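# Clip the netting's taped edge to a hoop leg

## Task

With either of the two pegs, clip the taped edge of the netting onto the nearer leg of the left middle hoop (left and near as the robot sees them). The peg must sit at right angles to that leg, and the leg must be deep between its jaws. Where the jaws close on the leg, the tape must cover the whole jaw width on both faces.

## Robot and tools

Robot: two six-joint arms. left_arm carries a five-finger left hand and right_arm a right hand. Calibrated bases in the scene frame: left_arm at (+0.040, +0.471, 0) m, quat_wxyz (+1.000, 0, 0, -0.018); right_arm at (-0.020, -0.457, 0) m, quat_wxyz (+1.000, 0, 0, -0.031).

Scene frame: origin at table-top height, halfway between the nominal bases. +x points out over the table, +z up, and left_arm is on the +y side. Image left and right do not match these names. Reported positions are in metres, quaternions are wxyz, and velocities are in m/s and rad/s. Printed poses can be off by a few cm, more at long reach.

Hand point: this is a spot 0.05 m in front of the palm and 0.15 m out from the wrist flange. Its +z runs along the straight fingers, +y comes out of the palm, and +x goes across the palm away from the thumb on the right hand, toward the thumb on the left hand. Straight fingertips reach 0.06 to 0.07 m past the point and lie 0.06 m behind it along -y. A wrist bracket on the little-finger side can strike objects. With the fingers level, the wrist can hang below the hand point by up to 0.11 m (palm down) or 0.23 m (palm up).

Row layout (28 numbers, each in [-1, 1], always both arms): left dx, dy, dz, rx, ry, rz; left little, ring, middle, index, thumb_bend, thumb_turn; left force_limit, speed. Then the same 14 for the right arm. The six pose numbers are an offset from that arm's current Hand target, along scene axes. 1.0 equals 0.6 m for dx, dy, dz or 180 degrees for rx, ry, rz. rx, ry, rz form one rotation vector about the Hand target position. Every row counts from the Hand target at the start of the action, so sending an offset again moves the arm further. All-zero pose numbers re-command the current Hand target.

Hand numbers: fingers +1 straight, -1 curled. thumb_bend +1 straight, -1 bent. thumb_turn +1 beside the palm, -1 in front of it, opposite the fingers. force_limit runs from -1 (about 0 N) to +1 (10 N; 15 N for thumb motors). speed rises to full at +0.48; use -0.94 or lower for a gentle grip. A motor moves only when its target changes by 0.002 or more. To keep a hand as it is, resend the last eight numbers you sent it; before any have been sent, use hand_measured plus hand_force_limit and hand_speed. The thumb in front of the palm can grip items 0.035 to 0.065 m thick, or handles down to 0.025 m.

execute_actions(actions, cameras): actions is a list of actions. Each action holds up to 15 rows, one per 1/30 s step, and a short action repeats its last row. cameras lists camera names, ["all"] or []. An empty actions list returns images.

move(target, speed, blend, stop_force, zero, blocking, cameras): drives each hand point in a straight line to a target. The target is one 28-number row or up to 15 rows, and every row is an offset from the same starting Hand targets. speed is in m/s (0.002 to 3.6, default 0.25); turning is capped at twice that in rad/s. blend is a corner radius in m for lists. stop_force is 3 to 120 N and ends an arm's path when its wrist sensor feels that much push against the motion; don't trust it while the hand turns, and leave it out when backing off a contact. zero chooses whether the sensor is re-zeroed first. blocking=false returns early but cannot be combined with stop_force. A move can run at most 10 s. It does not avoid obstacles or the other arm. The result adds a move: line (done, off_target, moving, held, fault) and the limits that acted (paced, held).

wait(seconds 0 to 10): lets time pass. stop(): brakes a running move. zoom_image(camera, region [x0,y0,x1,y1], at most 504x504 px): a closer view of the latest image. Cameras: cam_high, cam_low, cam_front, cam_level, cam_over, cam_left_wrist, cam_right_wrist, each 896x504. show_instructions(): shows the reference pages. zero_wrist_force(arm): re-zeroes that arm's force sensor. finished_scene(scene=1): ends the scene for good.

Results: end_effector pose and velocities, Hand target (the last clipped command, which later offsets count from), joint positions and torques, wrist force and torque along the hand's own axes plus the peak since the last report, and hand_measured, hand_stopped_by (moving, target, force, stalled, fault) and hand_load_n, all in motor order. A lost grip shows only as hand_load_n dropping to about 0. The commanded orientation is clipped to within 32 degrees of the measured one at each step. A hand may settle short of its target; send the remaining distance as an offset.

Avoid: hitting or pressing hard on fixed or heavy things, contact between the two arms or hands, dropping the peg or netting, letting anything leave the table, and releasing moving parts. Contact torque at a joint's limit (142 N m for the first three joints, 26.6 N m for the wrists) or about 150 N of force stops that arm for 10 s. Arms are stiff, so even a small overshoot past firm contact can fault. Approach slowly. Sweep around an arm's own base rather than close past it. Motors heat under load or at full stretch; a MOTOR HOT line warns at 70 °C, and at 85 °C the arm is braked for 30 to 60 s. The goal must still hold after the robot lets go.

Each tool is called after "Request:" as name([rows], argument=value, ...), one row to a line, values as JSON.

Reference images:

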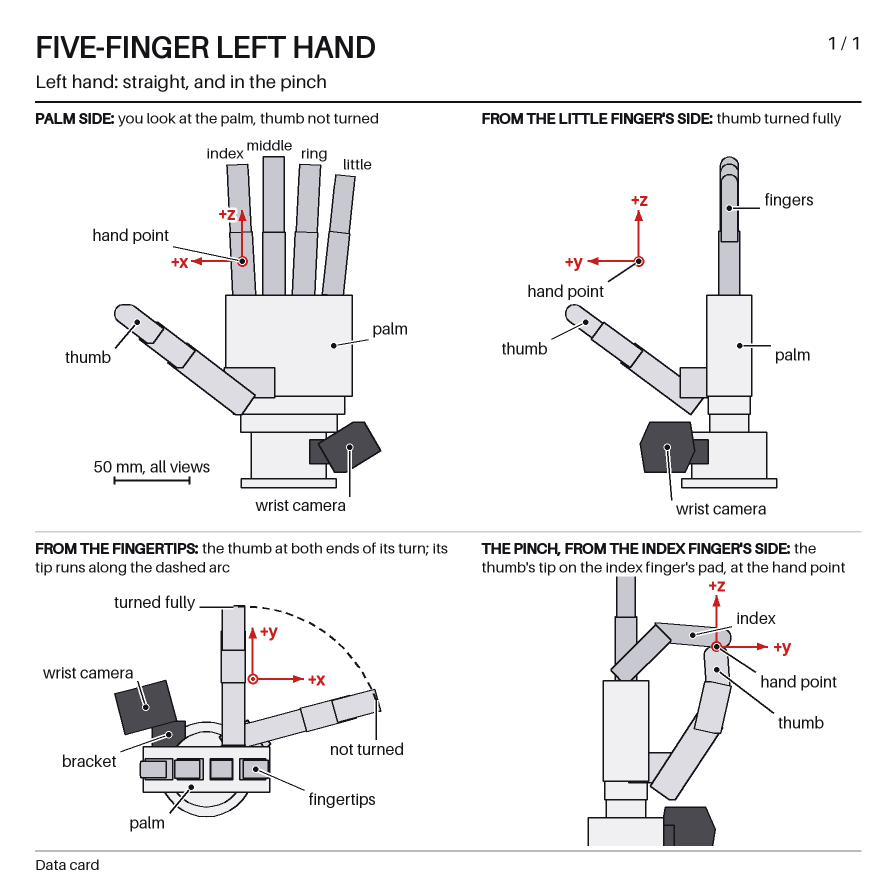

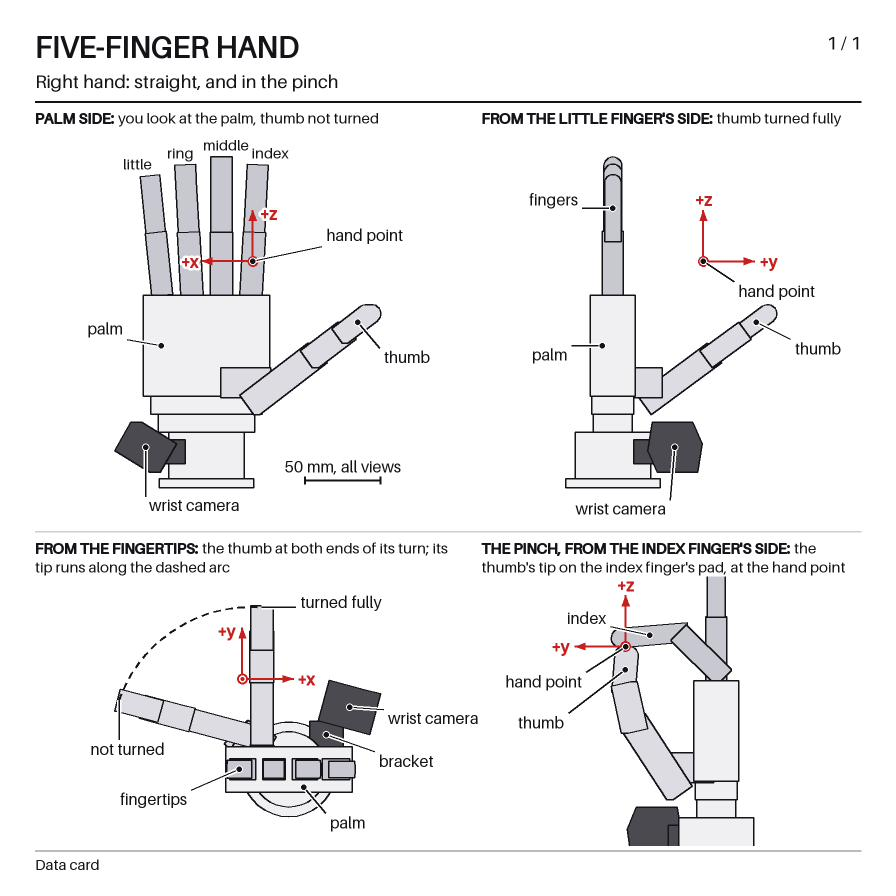

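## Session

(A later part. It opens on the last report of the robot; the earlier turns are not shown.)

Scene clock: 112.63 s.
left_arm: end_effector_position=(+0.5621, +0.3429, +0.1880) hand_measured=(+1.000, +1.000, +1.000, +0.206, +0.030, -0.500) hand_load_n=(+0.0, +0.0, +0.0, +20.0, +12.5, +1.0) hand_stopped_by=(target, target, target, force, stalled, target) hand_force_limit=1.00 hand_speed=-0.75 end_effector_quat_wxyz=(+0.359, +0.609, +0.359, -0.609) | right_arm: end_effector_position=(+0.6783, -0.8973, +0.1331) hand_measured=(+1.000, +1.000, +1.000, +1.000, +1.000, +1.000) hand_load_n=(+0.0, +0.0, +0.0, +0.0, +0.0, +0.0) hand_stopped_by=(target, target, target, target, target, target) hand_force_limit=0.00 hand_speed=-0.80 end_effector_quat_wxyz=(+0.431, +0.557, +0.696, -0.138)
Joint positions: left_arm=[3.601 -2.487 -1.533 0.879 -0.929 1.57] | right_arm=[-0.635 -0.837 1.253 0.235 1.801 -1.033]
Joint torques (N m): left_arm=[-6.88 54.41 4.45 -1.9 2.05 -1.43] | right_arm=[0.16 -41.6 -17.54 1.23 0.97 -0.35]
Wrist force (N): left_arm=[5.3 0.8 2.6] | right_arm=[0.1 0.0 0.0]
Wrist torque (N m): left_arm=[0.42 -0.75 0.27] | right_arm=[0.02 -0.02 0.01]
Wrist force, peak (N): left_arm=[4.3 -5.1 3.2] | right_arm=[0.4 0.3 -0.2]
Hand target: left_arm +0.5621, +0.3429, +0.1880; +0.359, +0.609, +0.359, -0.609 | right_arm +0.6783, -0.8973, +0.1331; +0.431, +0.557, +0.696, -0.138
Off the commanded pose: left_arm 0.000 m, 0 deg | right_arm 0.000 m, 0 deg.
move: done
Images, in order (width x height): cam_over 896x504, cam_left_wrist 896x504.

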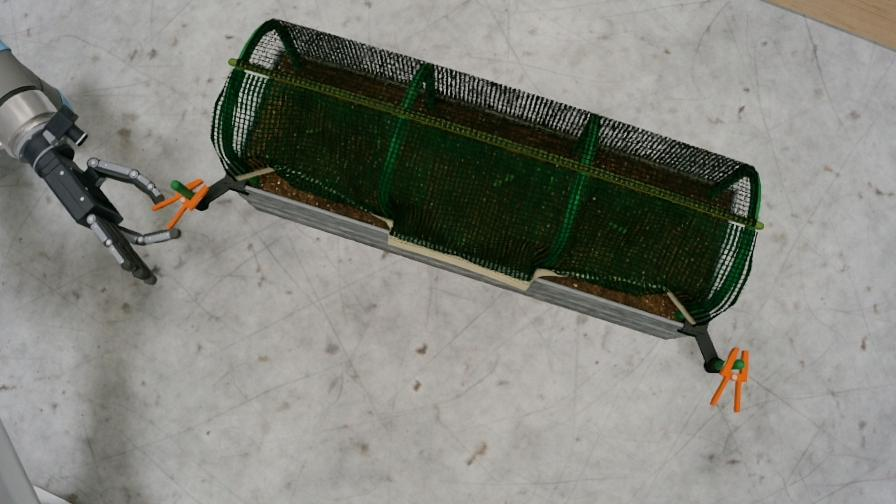

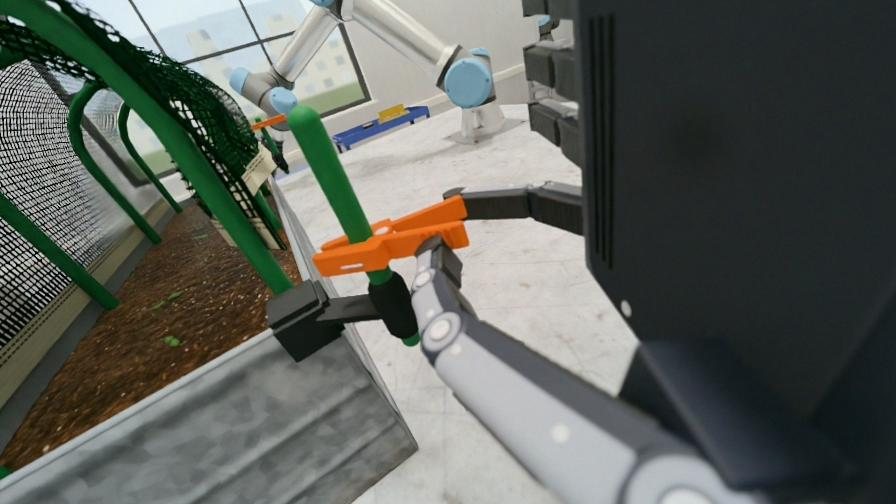

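Request:
move(target=[0, 0, 0, 0, 0, 0, 1, 1, 1, 0.0, -0.06, -0.5, 1.0, -0.75, 0, 0, 0, 0, 0, 0, 1, 1, 1, 1, 1, 1, 0, -0.8], speed=0.06, cameras=["cam_over", "cam_left_wrist"])

Request:
zoom_image(camera="cam_over", region=[148, 172, 212, 236])

Request:
zoom_image(camera="cam_left_wrist", region=[300, 180, 480, 300])

Scene clock: 115.70 s.
left_arm: end_effector_position=(+0.5621, +0.3429, +0.1880) hand_measured=(+1.000, +1.000, +1.000, +0.206, -0.052, -0.500) hand_load_n=(+0.0, +0.0, +0.0, +21.0, +11.5, +0.5) hand_stopped_by=(target, target, target, force, stalled, target) hand_force_limit=1.00 hand_speed=-0.75 end_effector_quat_wxyz=(+0.359, +0.609, +0.359, -0.609) | right_arm: end_effector_position=(+0.6783, -0.8973, +0.1331) hand_measured=(+1.000, +1.000, +1.000, +1.000, +1.000, +1.000) hand_load_n=(+0.0, +0.0, +0.0, +0.0, +0.0, +0.0) hand_stopped_by=(target, target, target, target, target, target) hand_force_limit=0.00 hand_speed=-0.80 end_effector_quat_wxyz=(+0.431, +0.557, +0.696, -0.138)
Joint positions: left_arm=[3.601 -2.487 -1.533 0.879 -0.929 1.57] | right_arm=[-0.635 -0.837 1.253 0.235 1.801 -1.033]
Joint torques (N m): left_arm=[-0.9 52.6 17.82 -3.09 1.89 -1.17] | right_arm=[-0.02 -42.07 -17.69 1.11 1.1 -0.43]
Wrist force (N): left_arm=[5.2 0.6 3.1] | right_arm=[0.0 0.1 0.1]
Wrist torque (N m): left_arm=[0.44 -0.72 0.26] | right_arm=[0.01 -0.01 0.00]
Wrist force, peak (N): left_arm=[5.3 0.9 3.4] | right_arm=[0.5 0.1 0.4]
Hand target: left_arm +0.5621, +0.3429, +0.1880; +0.359, +0.609, +0.359, -0.609 | right_arm +0.6783, -0.8973, +0.1331; +0.431, +0.557, +0.696, -0.138
Off the commanded pose: left_arm 0.000 m, 0 deg | right_arm 0.000 m, 0 deg.
move: done
Images, in order (width x height): cam_over 896x504, cam_left_wrist 896x504.

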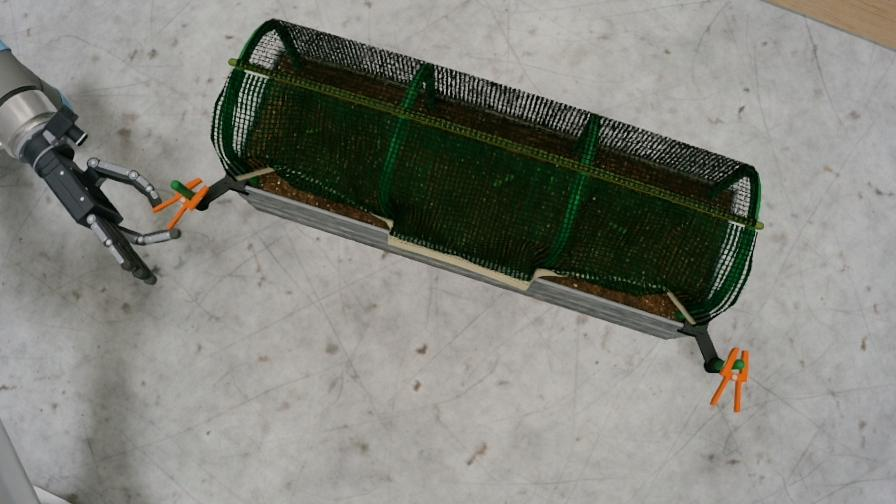

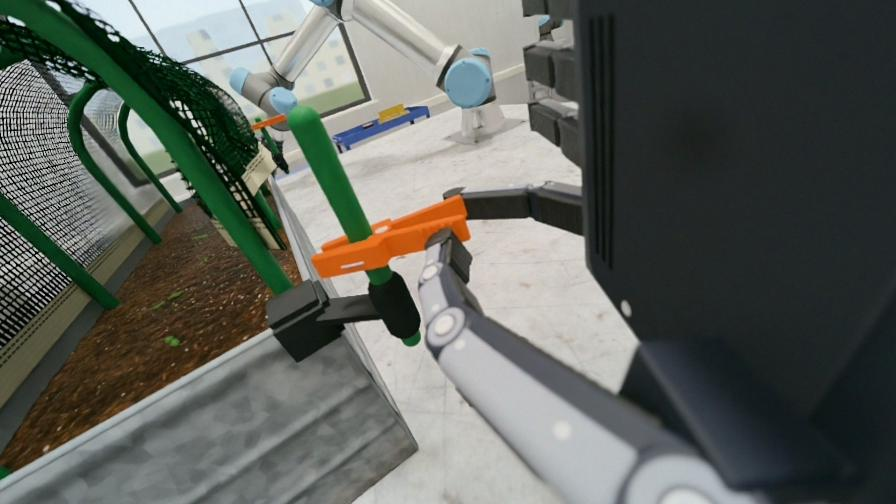

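Scaled by 7.875 from the camera's 896x504 image, which has a finer 1280x720 frame.

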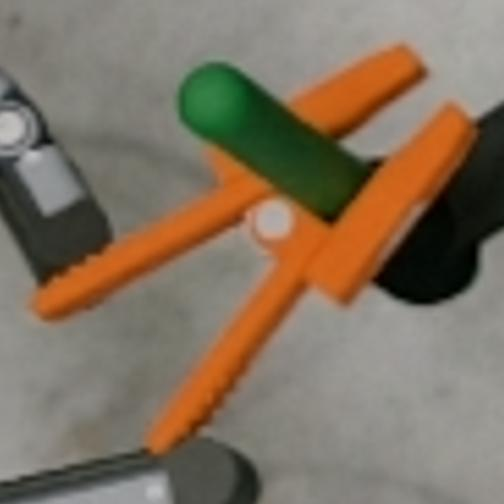

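Scaled by 2.800 from the camera's 896x504 image, which has a finer 1280x720 frame.

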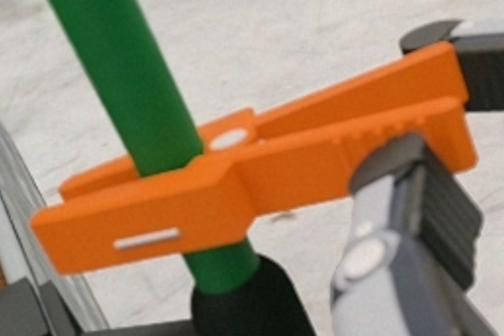

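Request:
move([
  [0, 0, 0, 0, 0, 0, 1, 1, 1, 0.36, 0.45, -0.5, 0, -0.4, 0, 0, 0, 0, 0, 0, 1, 1, 1, 1, 1, 1, 0, -0.8],
  [0.0033, -0.0113, 0, 0, 0, 0, 1, 1, 1, 0.36, 0.45, -0.5, 0, -0.4, 0, 0, 0, 0, 0, 0, 1, 1, 1, 1, 1, 1, 0, -0.8],
  [0.0033, -0.0113, 0, 0, 0, 0, 1, 1, 1, 0.36, 0.0, -0.5, -0.9, -0.85, 0, 0, 0, 0, 0, 0, 1, 1, 1, 1, 1, 1, 0, -0.8],
  [0.0033, -0.0113, 0, 0, 0, 0, 1, 1, 1, -0.1, 0.0, -0.5, -0.4, -0.85, 0, 0, 0, 0, 0, 0, 1, 1, 1, 1, 1, 1, 0, -0.8],
], speed=0.06, cameras=["cam_over", "cam_left_wrist"])

Request:
zoom_image(camera="cam_over", region=[148, 172, 212, 236])

Request:
zoom_image(camera="cam_left_wrist", region=[300, 180, 480, 300])

Scene clock: 120.67 s.
left_arm: end_effector_position=(+0.5641, +0.3361, +0.1880) hand_measured=(+1.000, +1.000, +1.000, +0.280, +0.136, -0.500) hand_load_n=(+0.0, +0.0, +0.0, +5.0, +1.5, +0.0) hand_stopped_by=(target, target, target, force, force, target) hand_force_limit=-0.40 hand_speed=-0.85 end_effector_quat_wxyz=(+0.359, +0.609, +0.359, -0.609) | right_arm: end_effector_position=(+0.6783, -0.8973, +0.1331) hand_measured=(+1.000, +1.000, +1.000, +1.000, +1.000, +1.000) hand_load_n=(+0.0, +0.0, +0.0, +0.0, +0.0, +0.0) hand_stopped_by=(target, target, target, target, target, target) hand_force_limit=0.00 hand_speed=-0.80 end_effector_quat_wxyz=(+0.431, +0.557, +0.696, -0.138)
Joint positions: left_arm=[3.589 -2.488 -1.531 0.878 -0.917 1.57] | right_arm=[-0.635 -0.837 1.253 0.235 1.801 -1.033]
Joint torques (N m): left_arm=[-10.03 38.81 24.7 -3.06 1.04 -1.32] | right_arm=[-0.15 -41.89 -17.55 1.25 1.02 -0.37]
Wrist force (N): left_arm=[4.4 -1.0 1.1] | right_arm=[0.3 0.3 0.0]
Wrist torque (N m): left_arm=[0.32 -0.71 0.29] | right_arm=[0.05 -0.05 0.03]
Wrist force, peak (N): left_arm=[5.3 0.5 3.1] | right_arm=[0.4 0.4 0.3]
Hand target: left_arm +0.5641, +0.3361, +0.1880; +0.359, +0.609, +0.359, -0.609 | right_arm +0.6783, -0.8973, +0.1331; +0.431, +0.557, +0.696, -0.138
Off the commanded pose: left_arm 0.000 m, 0 deg | right_arm 0.000 m, 0 deg.
move: done
Images, in order (width x height): cam_over 896x504, cam_left_wrist 896x504.

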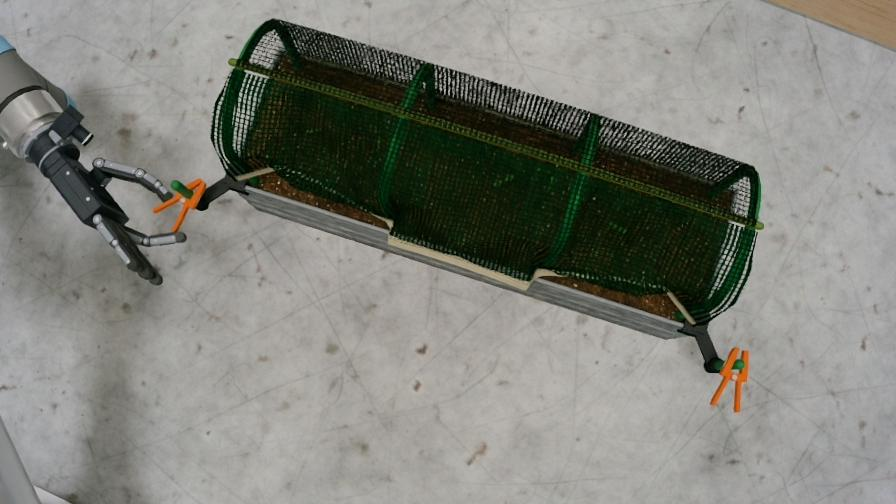

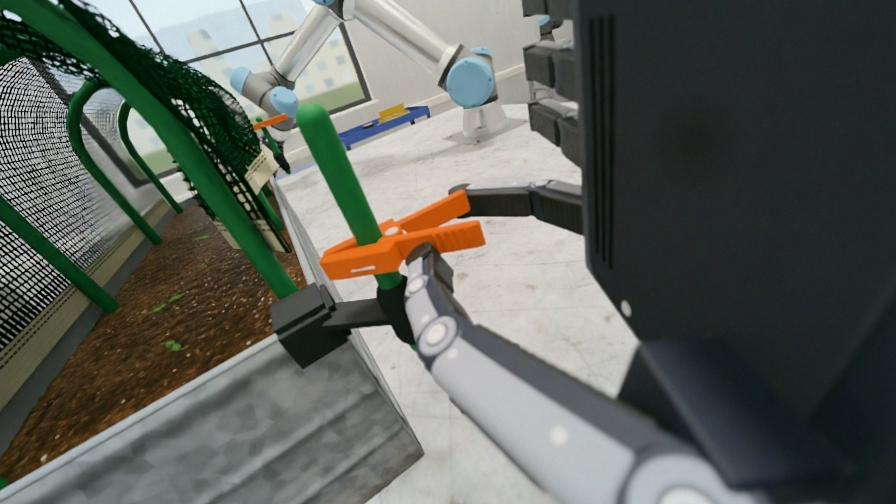

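Scaled by 7.875 from the camera's 896x504 image, which has a finer 1280x720 frame.

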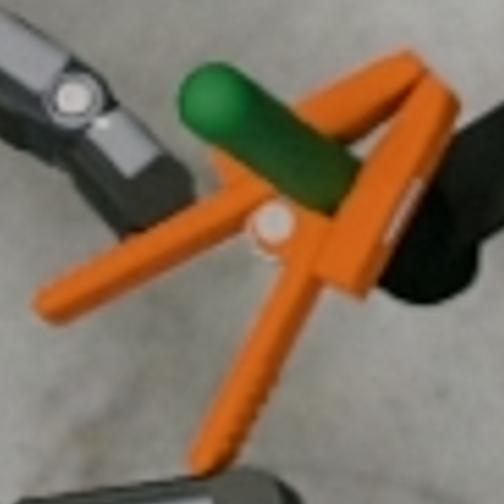

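Scaled by 2.800 from the camera's 896x504 image, which has a finer 1280x720 frame.

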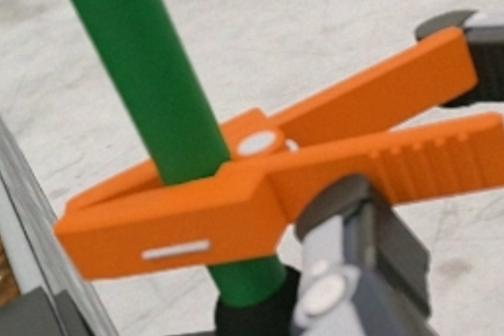

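Request:
move(target=[0, 0, 0, 0, 0, 0, 1, 1, 1, 0.0, -0.08, -0.5, 1.0, -0.6, 0, 0, 0, 0, 0, 0, 1, 1, 1, 1, 1, 1, 0, -0.8], speed=0.06, cameras=["cam_over", "cam_left_wrist"])

Request:
zoom_image(camera="cam_over", region=[148, 172, 212, 236])

Request:
zoom_image(camera="cam_left_wrist", region=[300, 180, 480, 300])

Scene clock: 121.67 s.
left_arm: end_effector_position=(+0.5641, +0.3361, +0.1880) hand_measured=(+1.000, +1.000, +1.000, +0.254, -0.072, -0.500) hand_load_n=(+0.0, +0.0, +0.0, +21.0, +11.0, +1.0) hand_stopped_by=(target, target, target, force, stalled, target) hand_force_limit=1.00 hand_speed=-0.60 end_effector_quat_wxyz=(+0.359, +0.609, +0.359, -0.609) | right_arm: end_effector_position=(+0.6783, -0.8973, +0.1331) hand_measured=(+1.000, +1.000, +1.000, +1.000, +1.000, +1.000) hand_load_n=(+0.0, +0.0, +0.0, +0.0, +0.0, +0.0) hand_stopped_by=(target, target, target, target, target, target) hand_force_limit=0.00 hand_speed=-0.80 end_effector_quat_wxyz=(+0.431, +0.557, +0.696, -0.138)
Joint positions: left_arm=[3.589 -2.488 -1.531 0.878 -0.917 1.57] | right_arm=[-0.635 -0.837 1.253 0.235 1.801 -1.033]
Joint torques (N m): left_arm=[-6.59 38.4 25.1 -2.78 0.25 -1.34] | right_arm=[0.26 -41.89 -17.73 1.27 1.06 -0.44]
Wrist force (N): left_arm=[5.4 0.7 2.5] | right_arm=[0.2 0.4 -0.2]
Wrist torque (N m): left_arm=[0.39 -0.75 0.27] | right_arm=[0.08 -0.02 0.02]
Wrist force, peak (N): left_arm=[5.1 -4.9 3.5] | right_arm=[0.5 0.3 0.0]
Hand target: left_arm +0.5641, +0.3361, +0.1880; +0.359, +0.609, +0.359, -0.609 | right_arm +0.6783, -0.8973, +0.1331; +0.431, +0.557, +0.696, -0.138
Off the commanded pose: left_arm 0.000 m, 0 deg | right_arm 0.000 m, 0 deg.
move: done
Images, in order (width x height): cam_over 896x504, cam_left_wrist 896x504.

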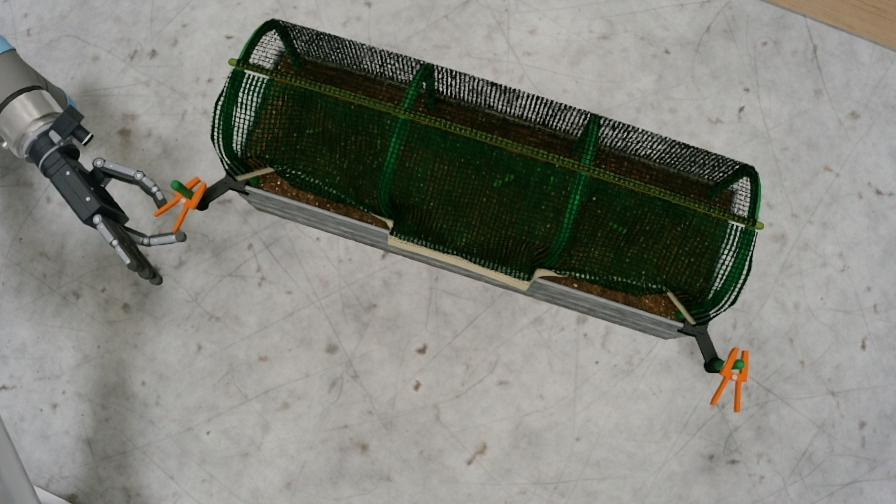

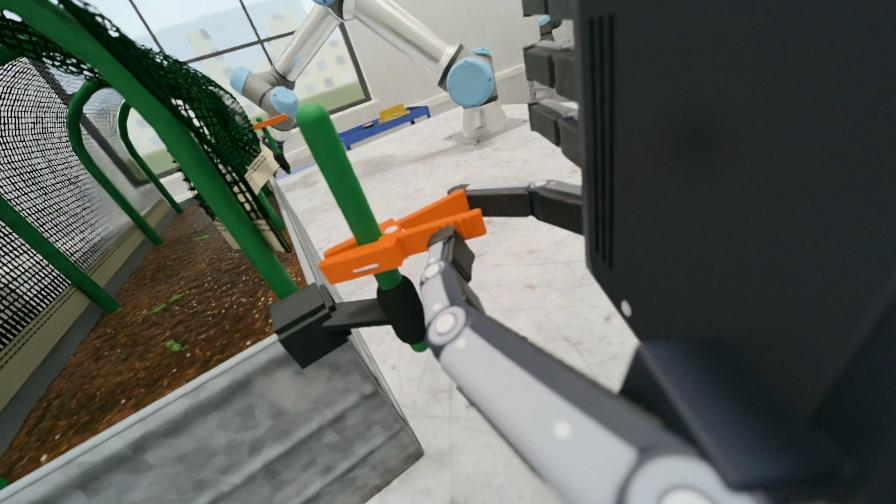

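Scaled by 7.875 from the camera's 896x504 image, which has a finer 1280x720 frame.

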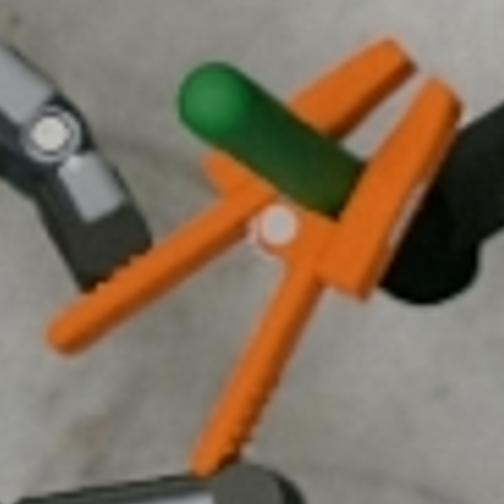

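Scaled by 2.800 from the camera's 896x504 image, which has a finer 1280x720 frame.

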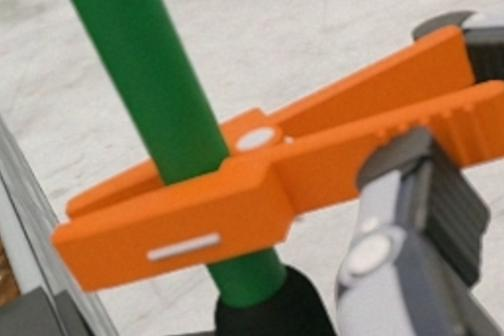

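Request:
move([
  [0, 0, 0, 0, 0, 0, 1, 1, 1, 0.45, 0.8, -0.5, 0, 0, 0, 0, 0, 0, 0, 0, 1, 1, 1, 1, 1, 1, 0, -0.8],
  [-0.0583, 0.0323, 0, 0, 0, 0, 1, 1, 1, 0.45, 0.8, -0.5, 0, 0, 0, 0, 0, 0, 0, 0, 1, 1, 1, 1, 1, 1, 0, -0.8],
  [-0.0753, 0.0062, 0, 0, 0, 0.1944, 1, 1, 1, 0.45, 0.8, -0.5, 0, 0, 0, 0, 0, 0, 0, 0, 1, 1, 1, 1, 1, 1, 0, -0.8],
  [-0.009, 0.0132, 0, 0, 0, 0.1944, 1, 1, 1, 0.45, 0.8, -0.5, 0, 0, 0, 0, 0, 0, 0, 0, 1, 1, 1, 1, 1, 1, 0, -0.8],
], speed=0.1, cameras=["cam_over", "cam_left_wrist"])

Request:
zoom_image(camera="cam_over", region=[120, 150, 220, 250])

Request:
zoom_image(camera="cam_left_wrist", region=[300, 140, 540, 340])

Scene clock: 130.07 s.
left_arm: end_effector_position=(+0.5586, +0.3440, +0.1880) hand_measured=(+1.000, +1.000, +1.000, +0.450, +0.800, -0.500) hand_load_n=(+0.0, +0.0, +0.0, +0.0, +0.0, +0.0) hand_stopped_by=(target, target, target, target, target, target) hand_force_limit=0.00 hand_speed=0.00 end_effector_quat_wxyz=(+0.525, +0.473, +0.526, -0.473) | right_arm: end_effector_position=(+0.6783, -0.8973, +0.1331) hand_measured=(+1.000, +1.000, +1.000, +1.000, +1.000, +1.000) hand_load_n=(+0.0, +0.0, +0.0, +0.0, +0.0, +0.0) hand_stopped_by=(target, target, target, target, target, target) hand_force_limit=0.00 hand_speed=-0.80 end_effector_quat_wxyz=(+0.431, +0.557, +0.696, -0.138)
Joint positions: left_arm=[3.741 -2.289 -2.038 1.186 -0.459 1.569] | right_arm=[-0.635 -0.837 1.253 0.235 1.801 -1.033]
Joint torques (N m): left_arm=[-10.25 27.69 19.01 -2.52 1.6 1.92] | right_arm=[0.05 -41.66 -17.79 1.29 1.13 -0.52]
Wrist force (N): left_arm=[3.9 1.8 -0.6] | right_arm=[0.2 -0.1 0.0]
Wrist torque (N m): left_arm=[0.29 -0.68 0.41] | right_arm=[-0.01 -0.03 0.01]
Wrist force, peak (N): left_arm=[5.5 0.8 2.4] | right_arm=[0.5 0.4 0.0]
Hand target: left_arm +0.5587, +0.3440, +0.1880; +0.525, +0.473, +0.526, -0.473 | right_arm +0.6783, -0.8973, +0.1331; +0.431, +0.557, +0.696, -0.138
Off the commanded pose: left_arm 0.000 m, 0 deg | right_arm 0.000 m, 0 deg.
move: done
Images, in order (width x height): cam_over 896x504, cam_left_wrist 896x504.

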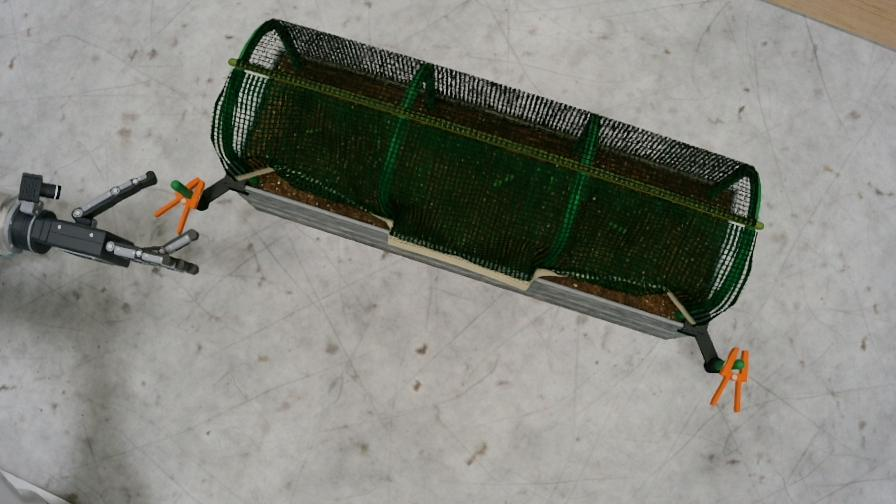

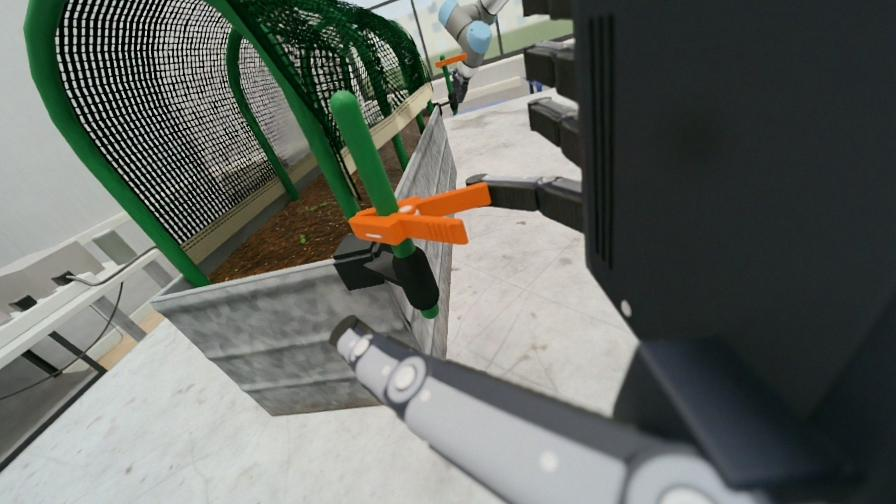

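Scaled by 5.040 from the camera's 896x504 image, which has a finer 1280x720 frame.

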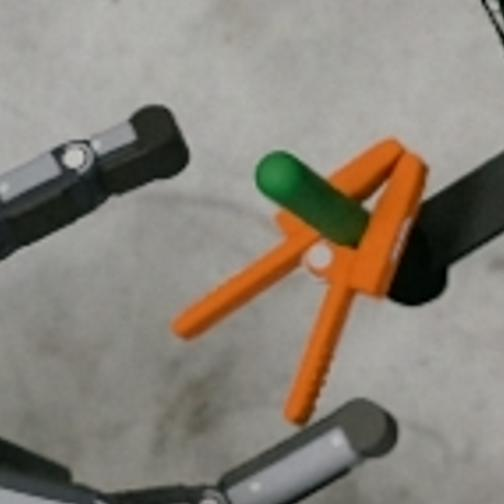

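Scaled by 2.100 from the camera's 896x504 image, which has a finer 1280x720 frame.

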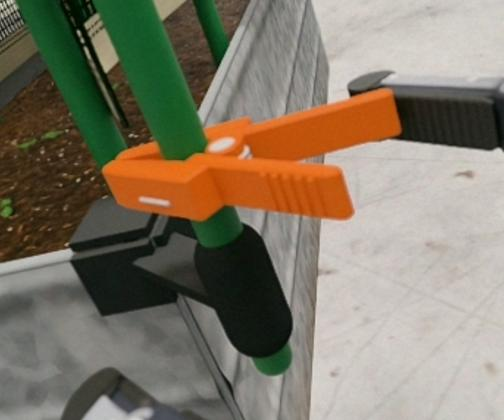

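Request:
move([
  [0, 0, 0, 0, 0, 0, 1, 1, 1, 0.65, 0.8, -0.5, 0, 0, 0, 0, 0, 0, 0, 0, 1, 1, 1, 1, 1, 1, 0, -0.8],
  [-0.0055, -0.0035, 0, 0, 0, 0.0889, 1, 1, 1, 0.65, 0.8, -0.5, 0, 0, 0, 0, 0, 0, 0, 0, 1, 1, 1, 1, 1, 1, 0, -0.8],
  [-0.0055, -0.0035, 0, 0, 0, 0.0889, 1, 1, 1, 0.35, 0.05, -0.5, -0.9, -0.8, 0, 0, 0, 0, 0, 0, 1, 1, 1, 1, 1, 1, 0, -0.8],
], speed=0.1, cameras=["cam_over", "cam_left_wrist"])

Request:
zoom_image(camera="cam_over", region=[148, 172, 212, 236])

Request:
zoom_image(camera="cam_left_wrist", region=[300, 140, 540, 340])

Scene clock: 136.00 s.
left_arm: end_effector_position=(+0.5554, +0.3419, +0.1880) hand_measured=(+1.000, +1.000, +1.000, +0.350, +0.066, -0.500) hand_load_n=(+0.0, +0.0, +0.0, +0.0, +1.0, +0.5) hand_stopped_by=(target, target, target, target, force, target) hand_force_limit=-0.90 hand_speed=-0.80 end_effector_quat_wxyz=(+0.586, +0.395, +0.586, -0.396) | right_arm: end_effector_position=(+0.6783, -0.8973, +0.1331) hand_measured=(+1.000, +1.000, +1.000, +1.000, +1.000, +1.000) hand_load_n=(+0.0, +0.0, +0.0, +0.0, +0.0, +0.0) hand_stopped_by=(target, target, target, target, target, target) hand_force_limit=0.00 hand_speed=-0.80 end_effector_quat_wxyz=(+0.431, +0.557, +0.696, -0.138)
Joint positions: left_arm=[3.758 -2.222 -2.253 1.336 -0.196 1.569] | right_arm=[-0.635 -0.837 1.253 0.235 1.801 -1.033]
Joint torques (N m): left_arm=[-11.64 39.35 -7.47 1.3 1.35 -1.65] | right_arm=[0.61 -41.51 -16.68 1.34 1.02 -0.59]
Wrist force (N): left_arm=[3.9 2.8 -0.9] | right_arm=[0.1 0.2 -0.1]
Wrist torque (N m): left_arm=[0.27 -0.67 0.46] | right_arm=[0.05 -0.02 0.01]
Wrist force, peak (N): left_arm=[4.3 2.9 -0.7] | right_arm=[0.4 0.5 0.2]
Hand target: left_arm +0.5554, +0.3419, +0.1880; +0.586, +0.395, +0.586, -0.396 | right_arm +0.6783, -0.8973, +0.1331; +0.431, +0.557, +0.696, -0.138
Off the commanded pose: left_arm 0.000 m, 0 deg | right_arm 0.000 m, 0 deg.
move: done
Images, in order (width x height): cam_over 896x504, cam_left_wrist 896x504.

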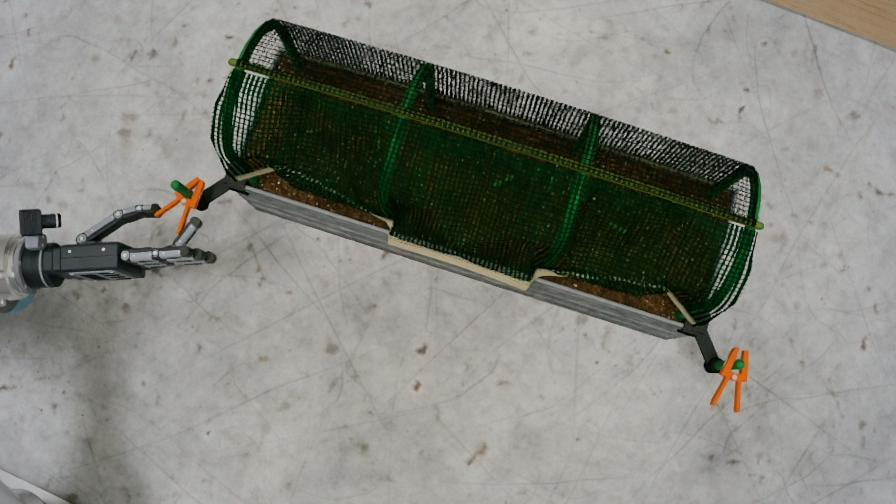

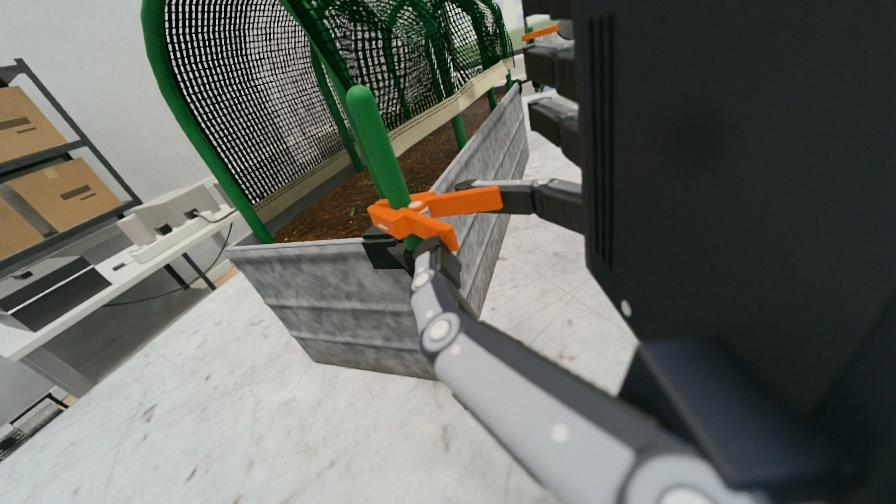

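Scaled by 7.875 from the camera's 896x504 image, which has a finer 1280x720 frame.

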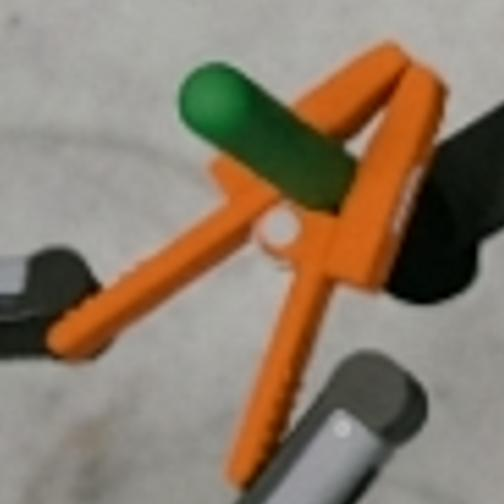

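Scaled by 2.100 from the camera's 896x504 image, which has a finer 1280x720 frame.

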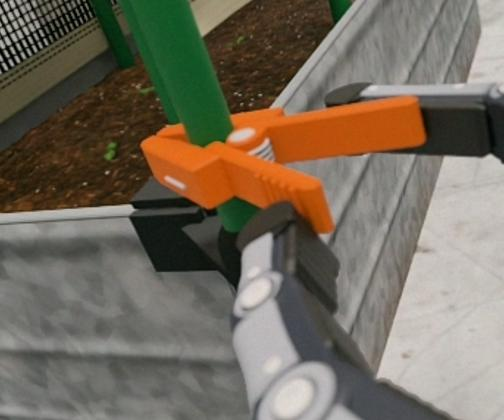

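Request:
move([
  [0, 0, 0, 0, 0, 0, 1, 1, 1, 0.4, 0.25, -0.5, 0, -0.4, 0, 0, 0, 0, 0, 0, 1, 1, 1, 1, 1, 1, 0, -0.8],
  [0.0062, 0.0025, 0, 0, 0, 0, 1, 1, 1, 0.4, 0.25, -0.5, 0, -0.4, 0, 0, 0, 0, 0, 0, 1, 1, 1, 1, 1, 1, 0, -0.8],
  [0.0062, 0.0025, 0, 0, 0, 0, 1, 1, 1, 0.4, -0.1, -0.5, -0.9, -0.85, 0, 0, 0, 0, 0, 0, 1, 1, 1, 1, 1, 1, 0, -0.8],
  [0.0062, 0.0025, 0, 0, 0, 0, 1, 1, 1, 0.0, -0.1, -0.5, -0.5, -0.85, 0, 0, 0, 0, 0, 0, 1, 1, 1, 1, 1, 1, 0, -0.8],
], speed=0.1, cameras=["cam_over", "cam_left_wrist"])

Request:
zoom_image(camera="cam_over", region=[148, 172, 212, 236])

Request:
zoom_image(camera="cam_left_wrist", region=[300, 140, 540, 340])

Scene clock: 139.77 s.
left_arm: end_effector_position=(+0.5591, +0.3434, +0.1880) hand_measured=(+1.000, +1.000, +1.000, +0.374, +0.016, -0.500) hand_load_n=(+0.0, +0.0, +0.0, +2.5, +2.5, +0.0) hand_stopped_by=(target, target, target, force, force, target) hand_force_limit=-0.50 hand_speed=-0.85 end_effector_quat_wxyz=(+0.586, +0.395, +0.586, -0.396) | right_arm: end_effector_position=(+0.6783, -0.8973, +0.1331) hand_measured=(+1.000, +1.000, +1.000, +1.000, +1.000, +1.000) hand_load_n=(+0.0, +0.0, +0.0, +0.0, +0.0, +0.0) hand_stopped_by=(target, target, target, target, target, target) hand_force_limit=0.00 hand_speed=-0.80 end_effector_quat_wxyz=(+0.431, +0.557, +0.696, -0.138)
Joint positions: left_arm=[3.756 -2.225 -2.242 1.327 -0.194 1.569] | right_arm=[-0.635 -0.837 1.253 0.235 1.801 -1.033]
Joint torques (N m): left_arm=[-8.8 23.08 17.13 -1.86 0.88 1.46] | right_arm=[-0.14 -41 -17.39 1.39 1.11 -0.55]
Wrist force (N): left_arm=[4.1 -0.2 -0.4] | right_arm=[0.2 0.1 -0.2]
Wrist torque (N m): left_arm=[0.23 -0.72 0.50] | right_arm=[0.04 -0.02 0.01]
Wrist force, peak (N): left_arm=[4.4 2.8 -0.8] | right_arm=[0.6 0.1 0.3]
Hand target: left_arm +0.5591, +0.3434, +0.1880; +0.586, +0.395, +0.586, -0.396 | right_arm +0.6783, -0.8973, +0.1331; +0.431, +0.557, +0.696, -0.138
Off the commanded pose: left_arm 0.000 m, 0 deg | right_arm 0.000 m, 0 deg.
move: done
Images, in order (width x height): cam_over 896x504, cam_left_wrist 896x504.

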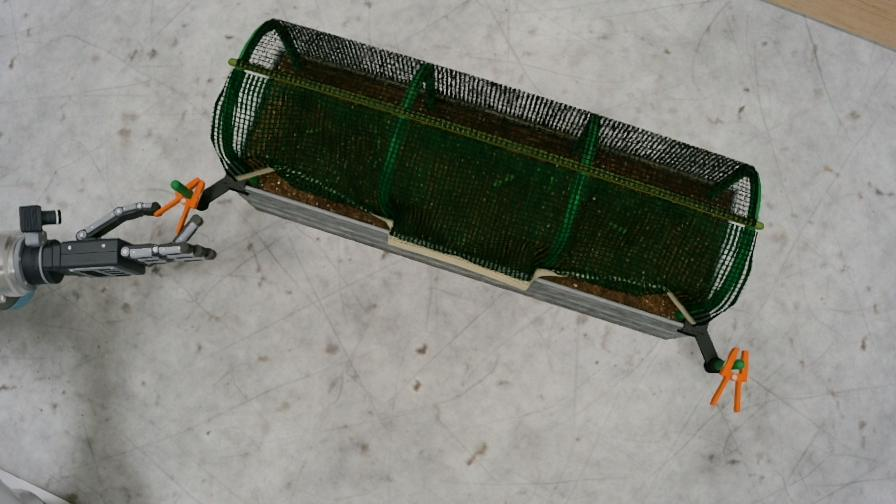

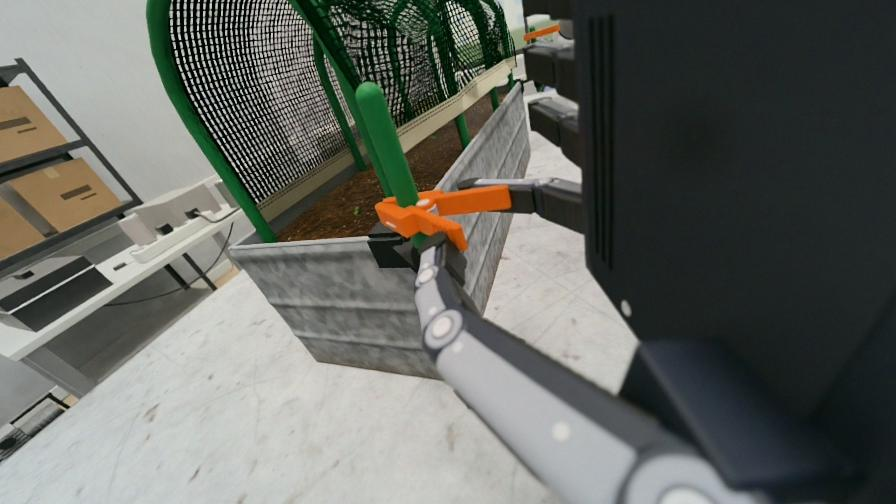

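Scaled by 7.875 from the camera's 896x504 image, which has a finer 1280x720 frame.

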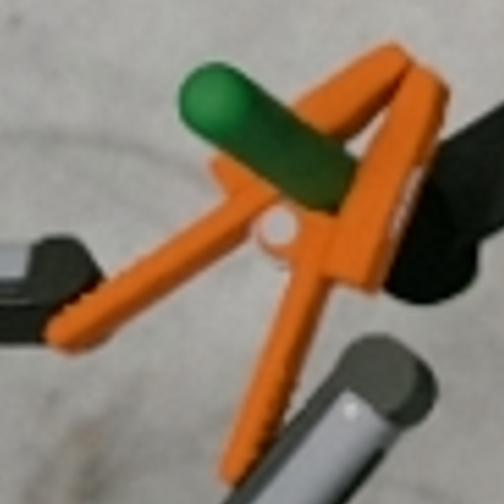

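Scaled by 2.100 from the camera's 896x504 image, which has a finer 1280x720 frame.

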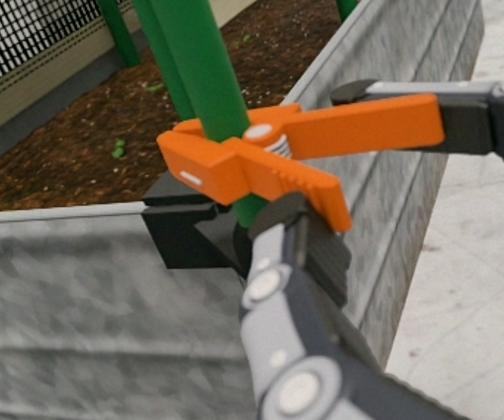

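Request:
move(target=[0, 0, 0, 0, 0, 0, 1, 1, 1, 0.1, -0.13, -0.5, 1.0, -0.6, 0, 0, 0, 0, 0, 0, 1, 1, 1, 1, 1, 1, 0, -0.8], speed=0.06, cameras=["cam_over", "cam_left_wrist"])

Request:
zoom_image(camera="cam_over", region=[148, 172, 212, 236])

Request:
zoom_image(camera="cam_left_wrist", region=[300, 140, 540, 340])

Scene clock: 140.53 s.
left_arm: end_effector_position=(+0.5591, +0.3434, +0.1880) hand_measured=(+1.000, +1.000, +1.000, +0.234, -0.106, -0.500) hand_load_n=(+0.0, +0.0, +0.0, +13.0, +14.5, +0.5) hand_stopped_by=(target, target, target, force, force, target) hand_force_limit=1.00 hand_speed=-0.60 end_effector_quat_wxyz=(+0.586, +0.395, +0.586, -0.396) | right_arm: end_effector_position=(+0.6783, -0.8973, +0.1331) hand_measured=(+1.000, +1.000, +1.000, +1.000, +1.000, +1.000) hand_load_n=(+0.0, +0.0, +0.0, +0.0, +0.0, +0.0) hand_stopped_by=(target, target, target, target, target, target) hand_force_limit=0.00 hand_speed=-0.80 end_effector_quat_wxyz=(+0.431, +0.557, +0.696, -0.138)
Joint positions: left_arm=[3.756 -2.225 -2.242 1.327 -0.194 1.569] | right_arm=[-0.635 -0.837 1.253 0.235 1.801 -1.033]
Joint torques (N m): left_arm=[-6.81 22.67 16.06 -1.69 0.07 1.54] | right_arm=[0.44 -40.69 -17.1 1.37 1.09 -0.53]
Wrist force (N): left_arm=[4.3 -1.5 3.5] | right_arm=[0.0 0.2 0.1]
Wrist torque (N m): left_arm=[0.29 -0.72 0.50] | right_arm=[0.03 0.00 0.00]
Wrist force, peak (N): left_arm=[4.2 -2.2 3.9] | right_arm=[0.6 0.1 -0.1]
Hand target: left_arm +0.5591, +0.3434, +0.1880; +0.586, +0.395, +0.586, -0.396 | right_arm +0.6783, -0.8973, +0.1331; +0.431, +0.557, +0.696, -0.138
Off the commanded pose: left_arm 0.000 m, 0 deg | right_arm 0.000 m, 0 deg.
move: done
Images, in order (width x height): cam_over 896x504, cam_left_wrist 896x504.

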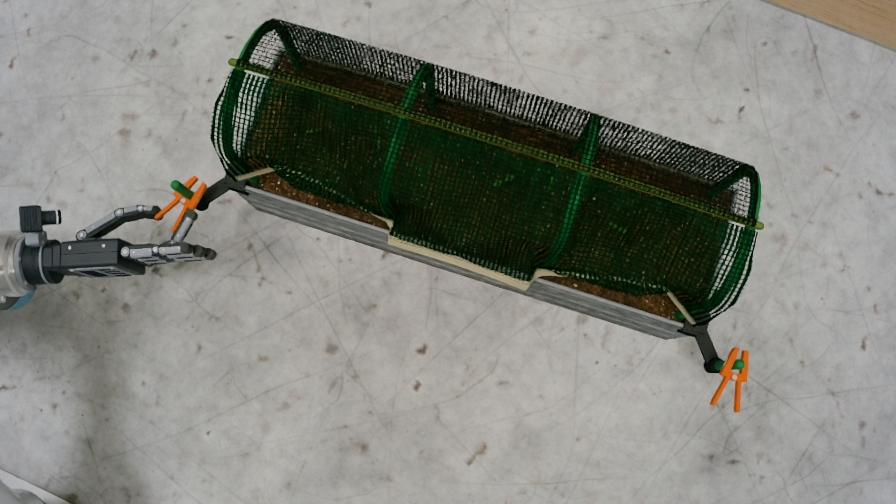

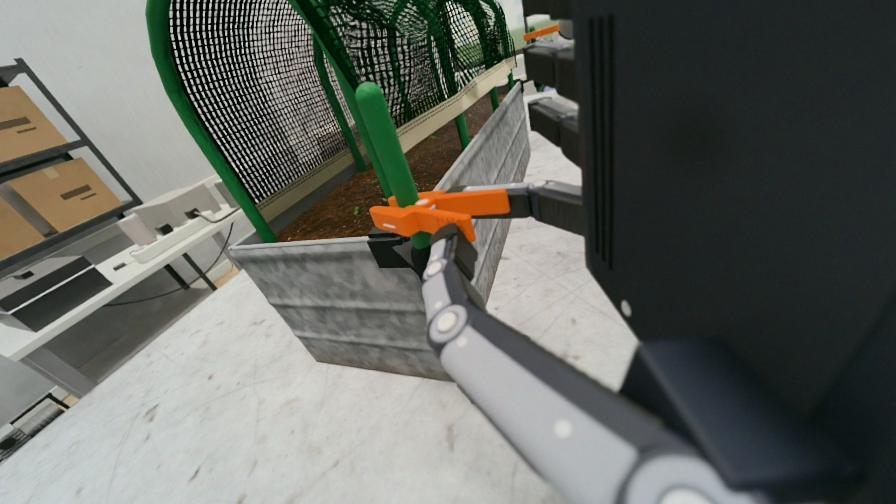

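Scaled by 7.875 from the camera's 896x504 image, which has a finer 1280x720 frame.

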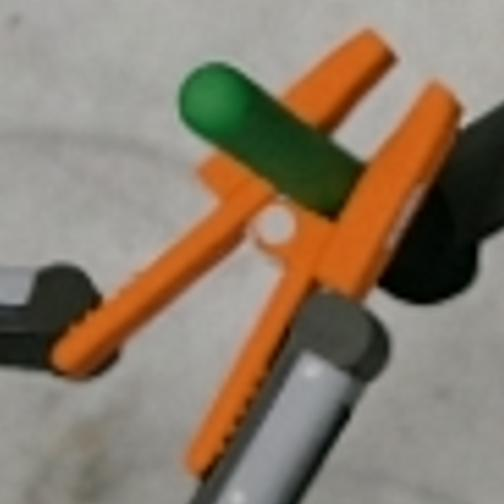

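Scaled by 2.100 from the camera's 896x504 image, which has a finer 1280x720 frame.

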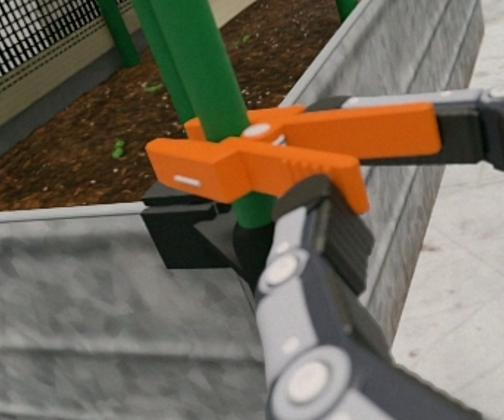

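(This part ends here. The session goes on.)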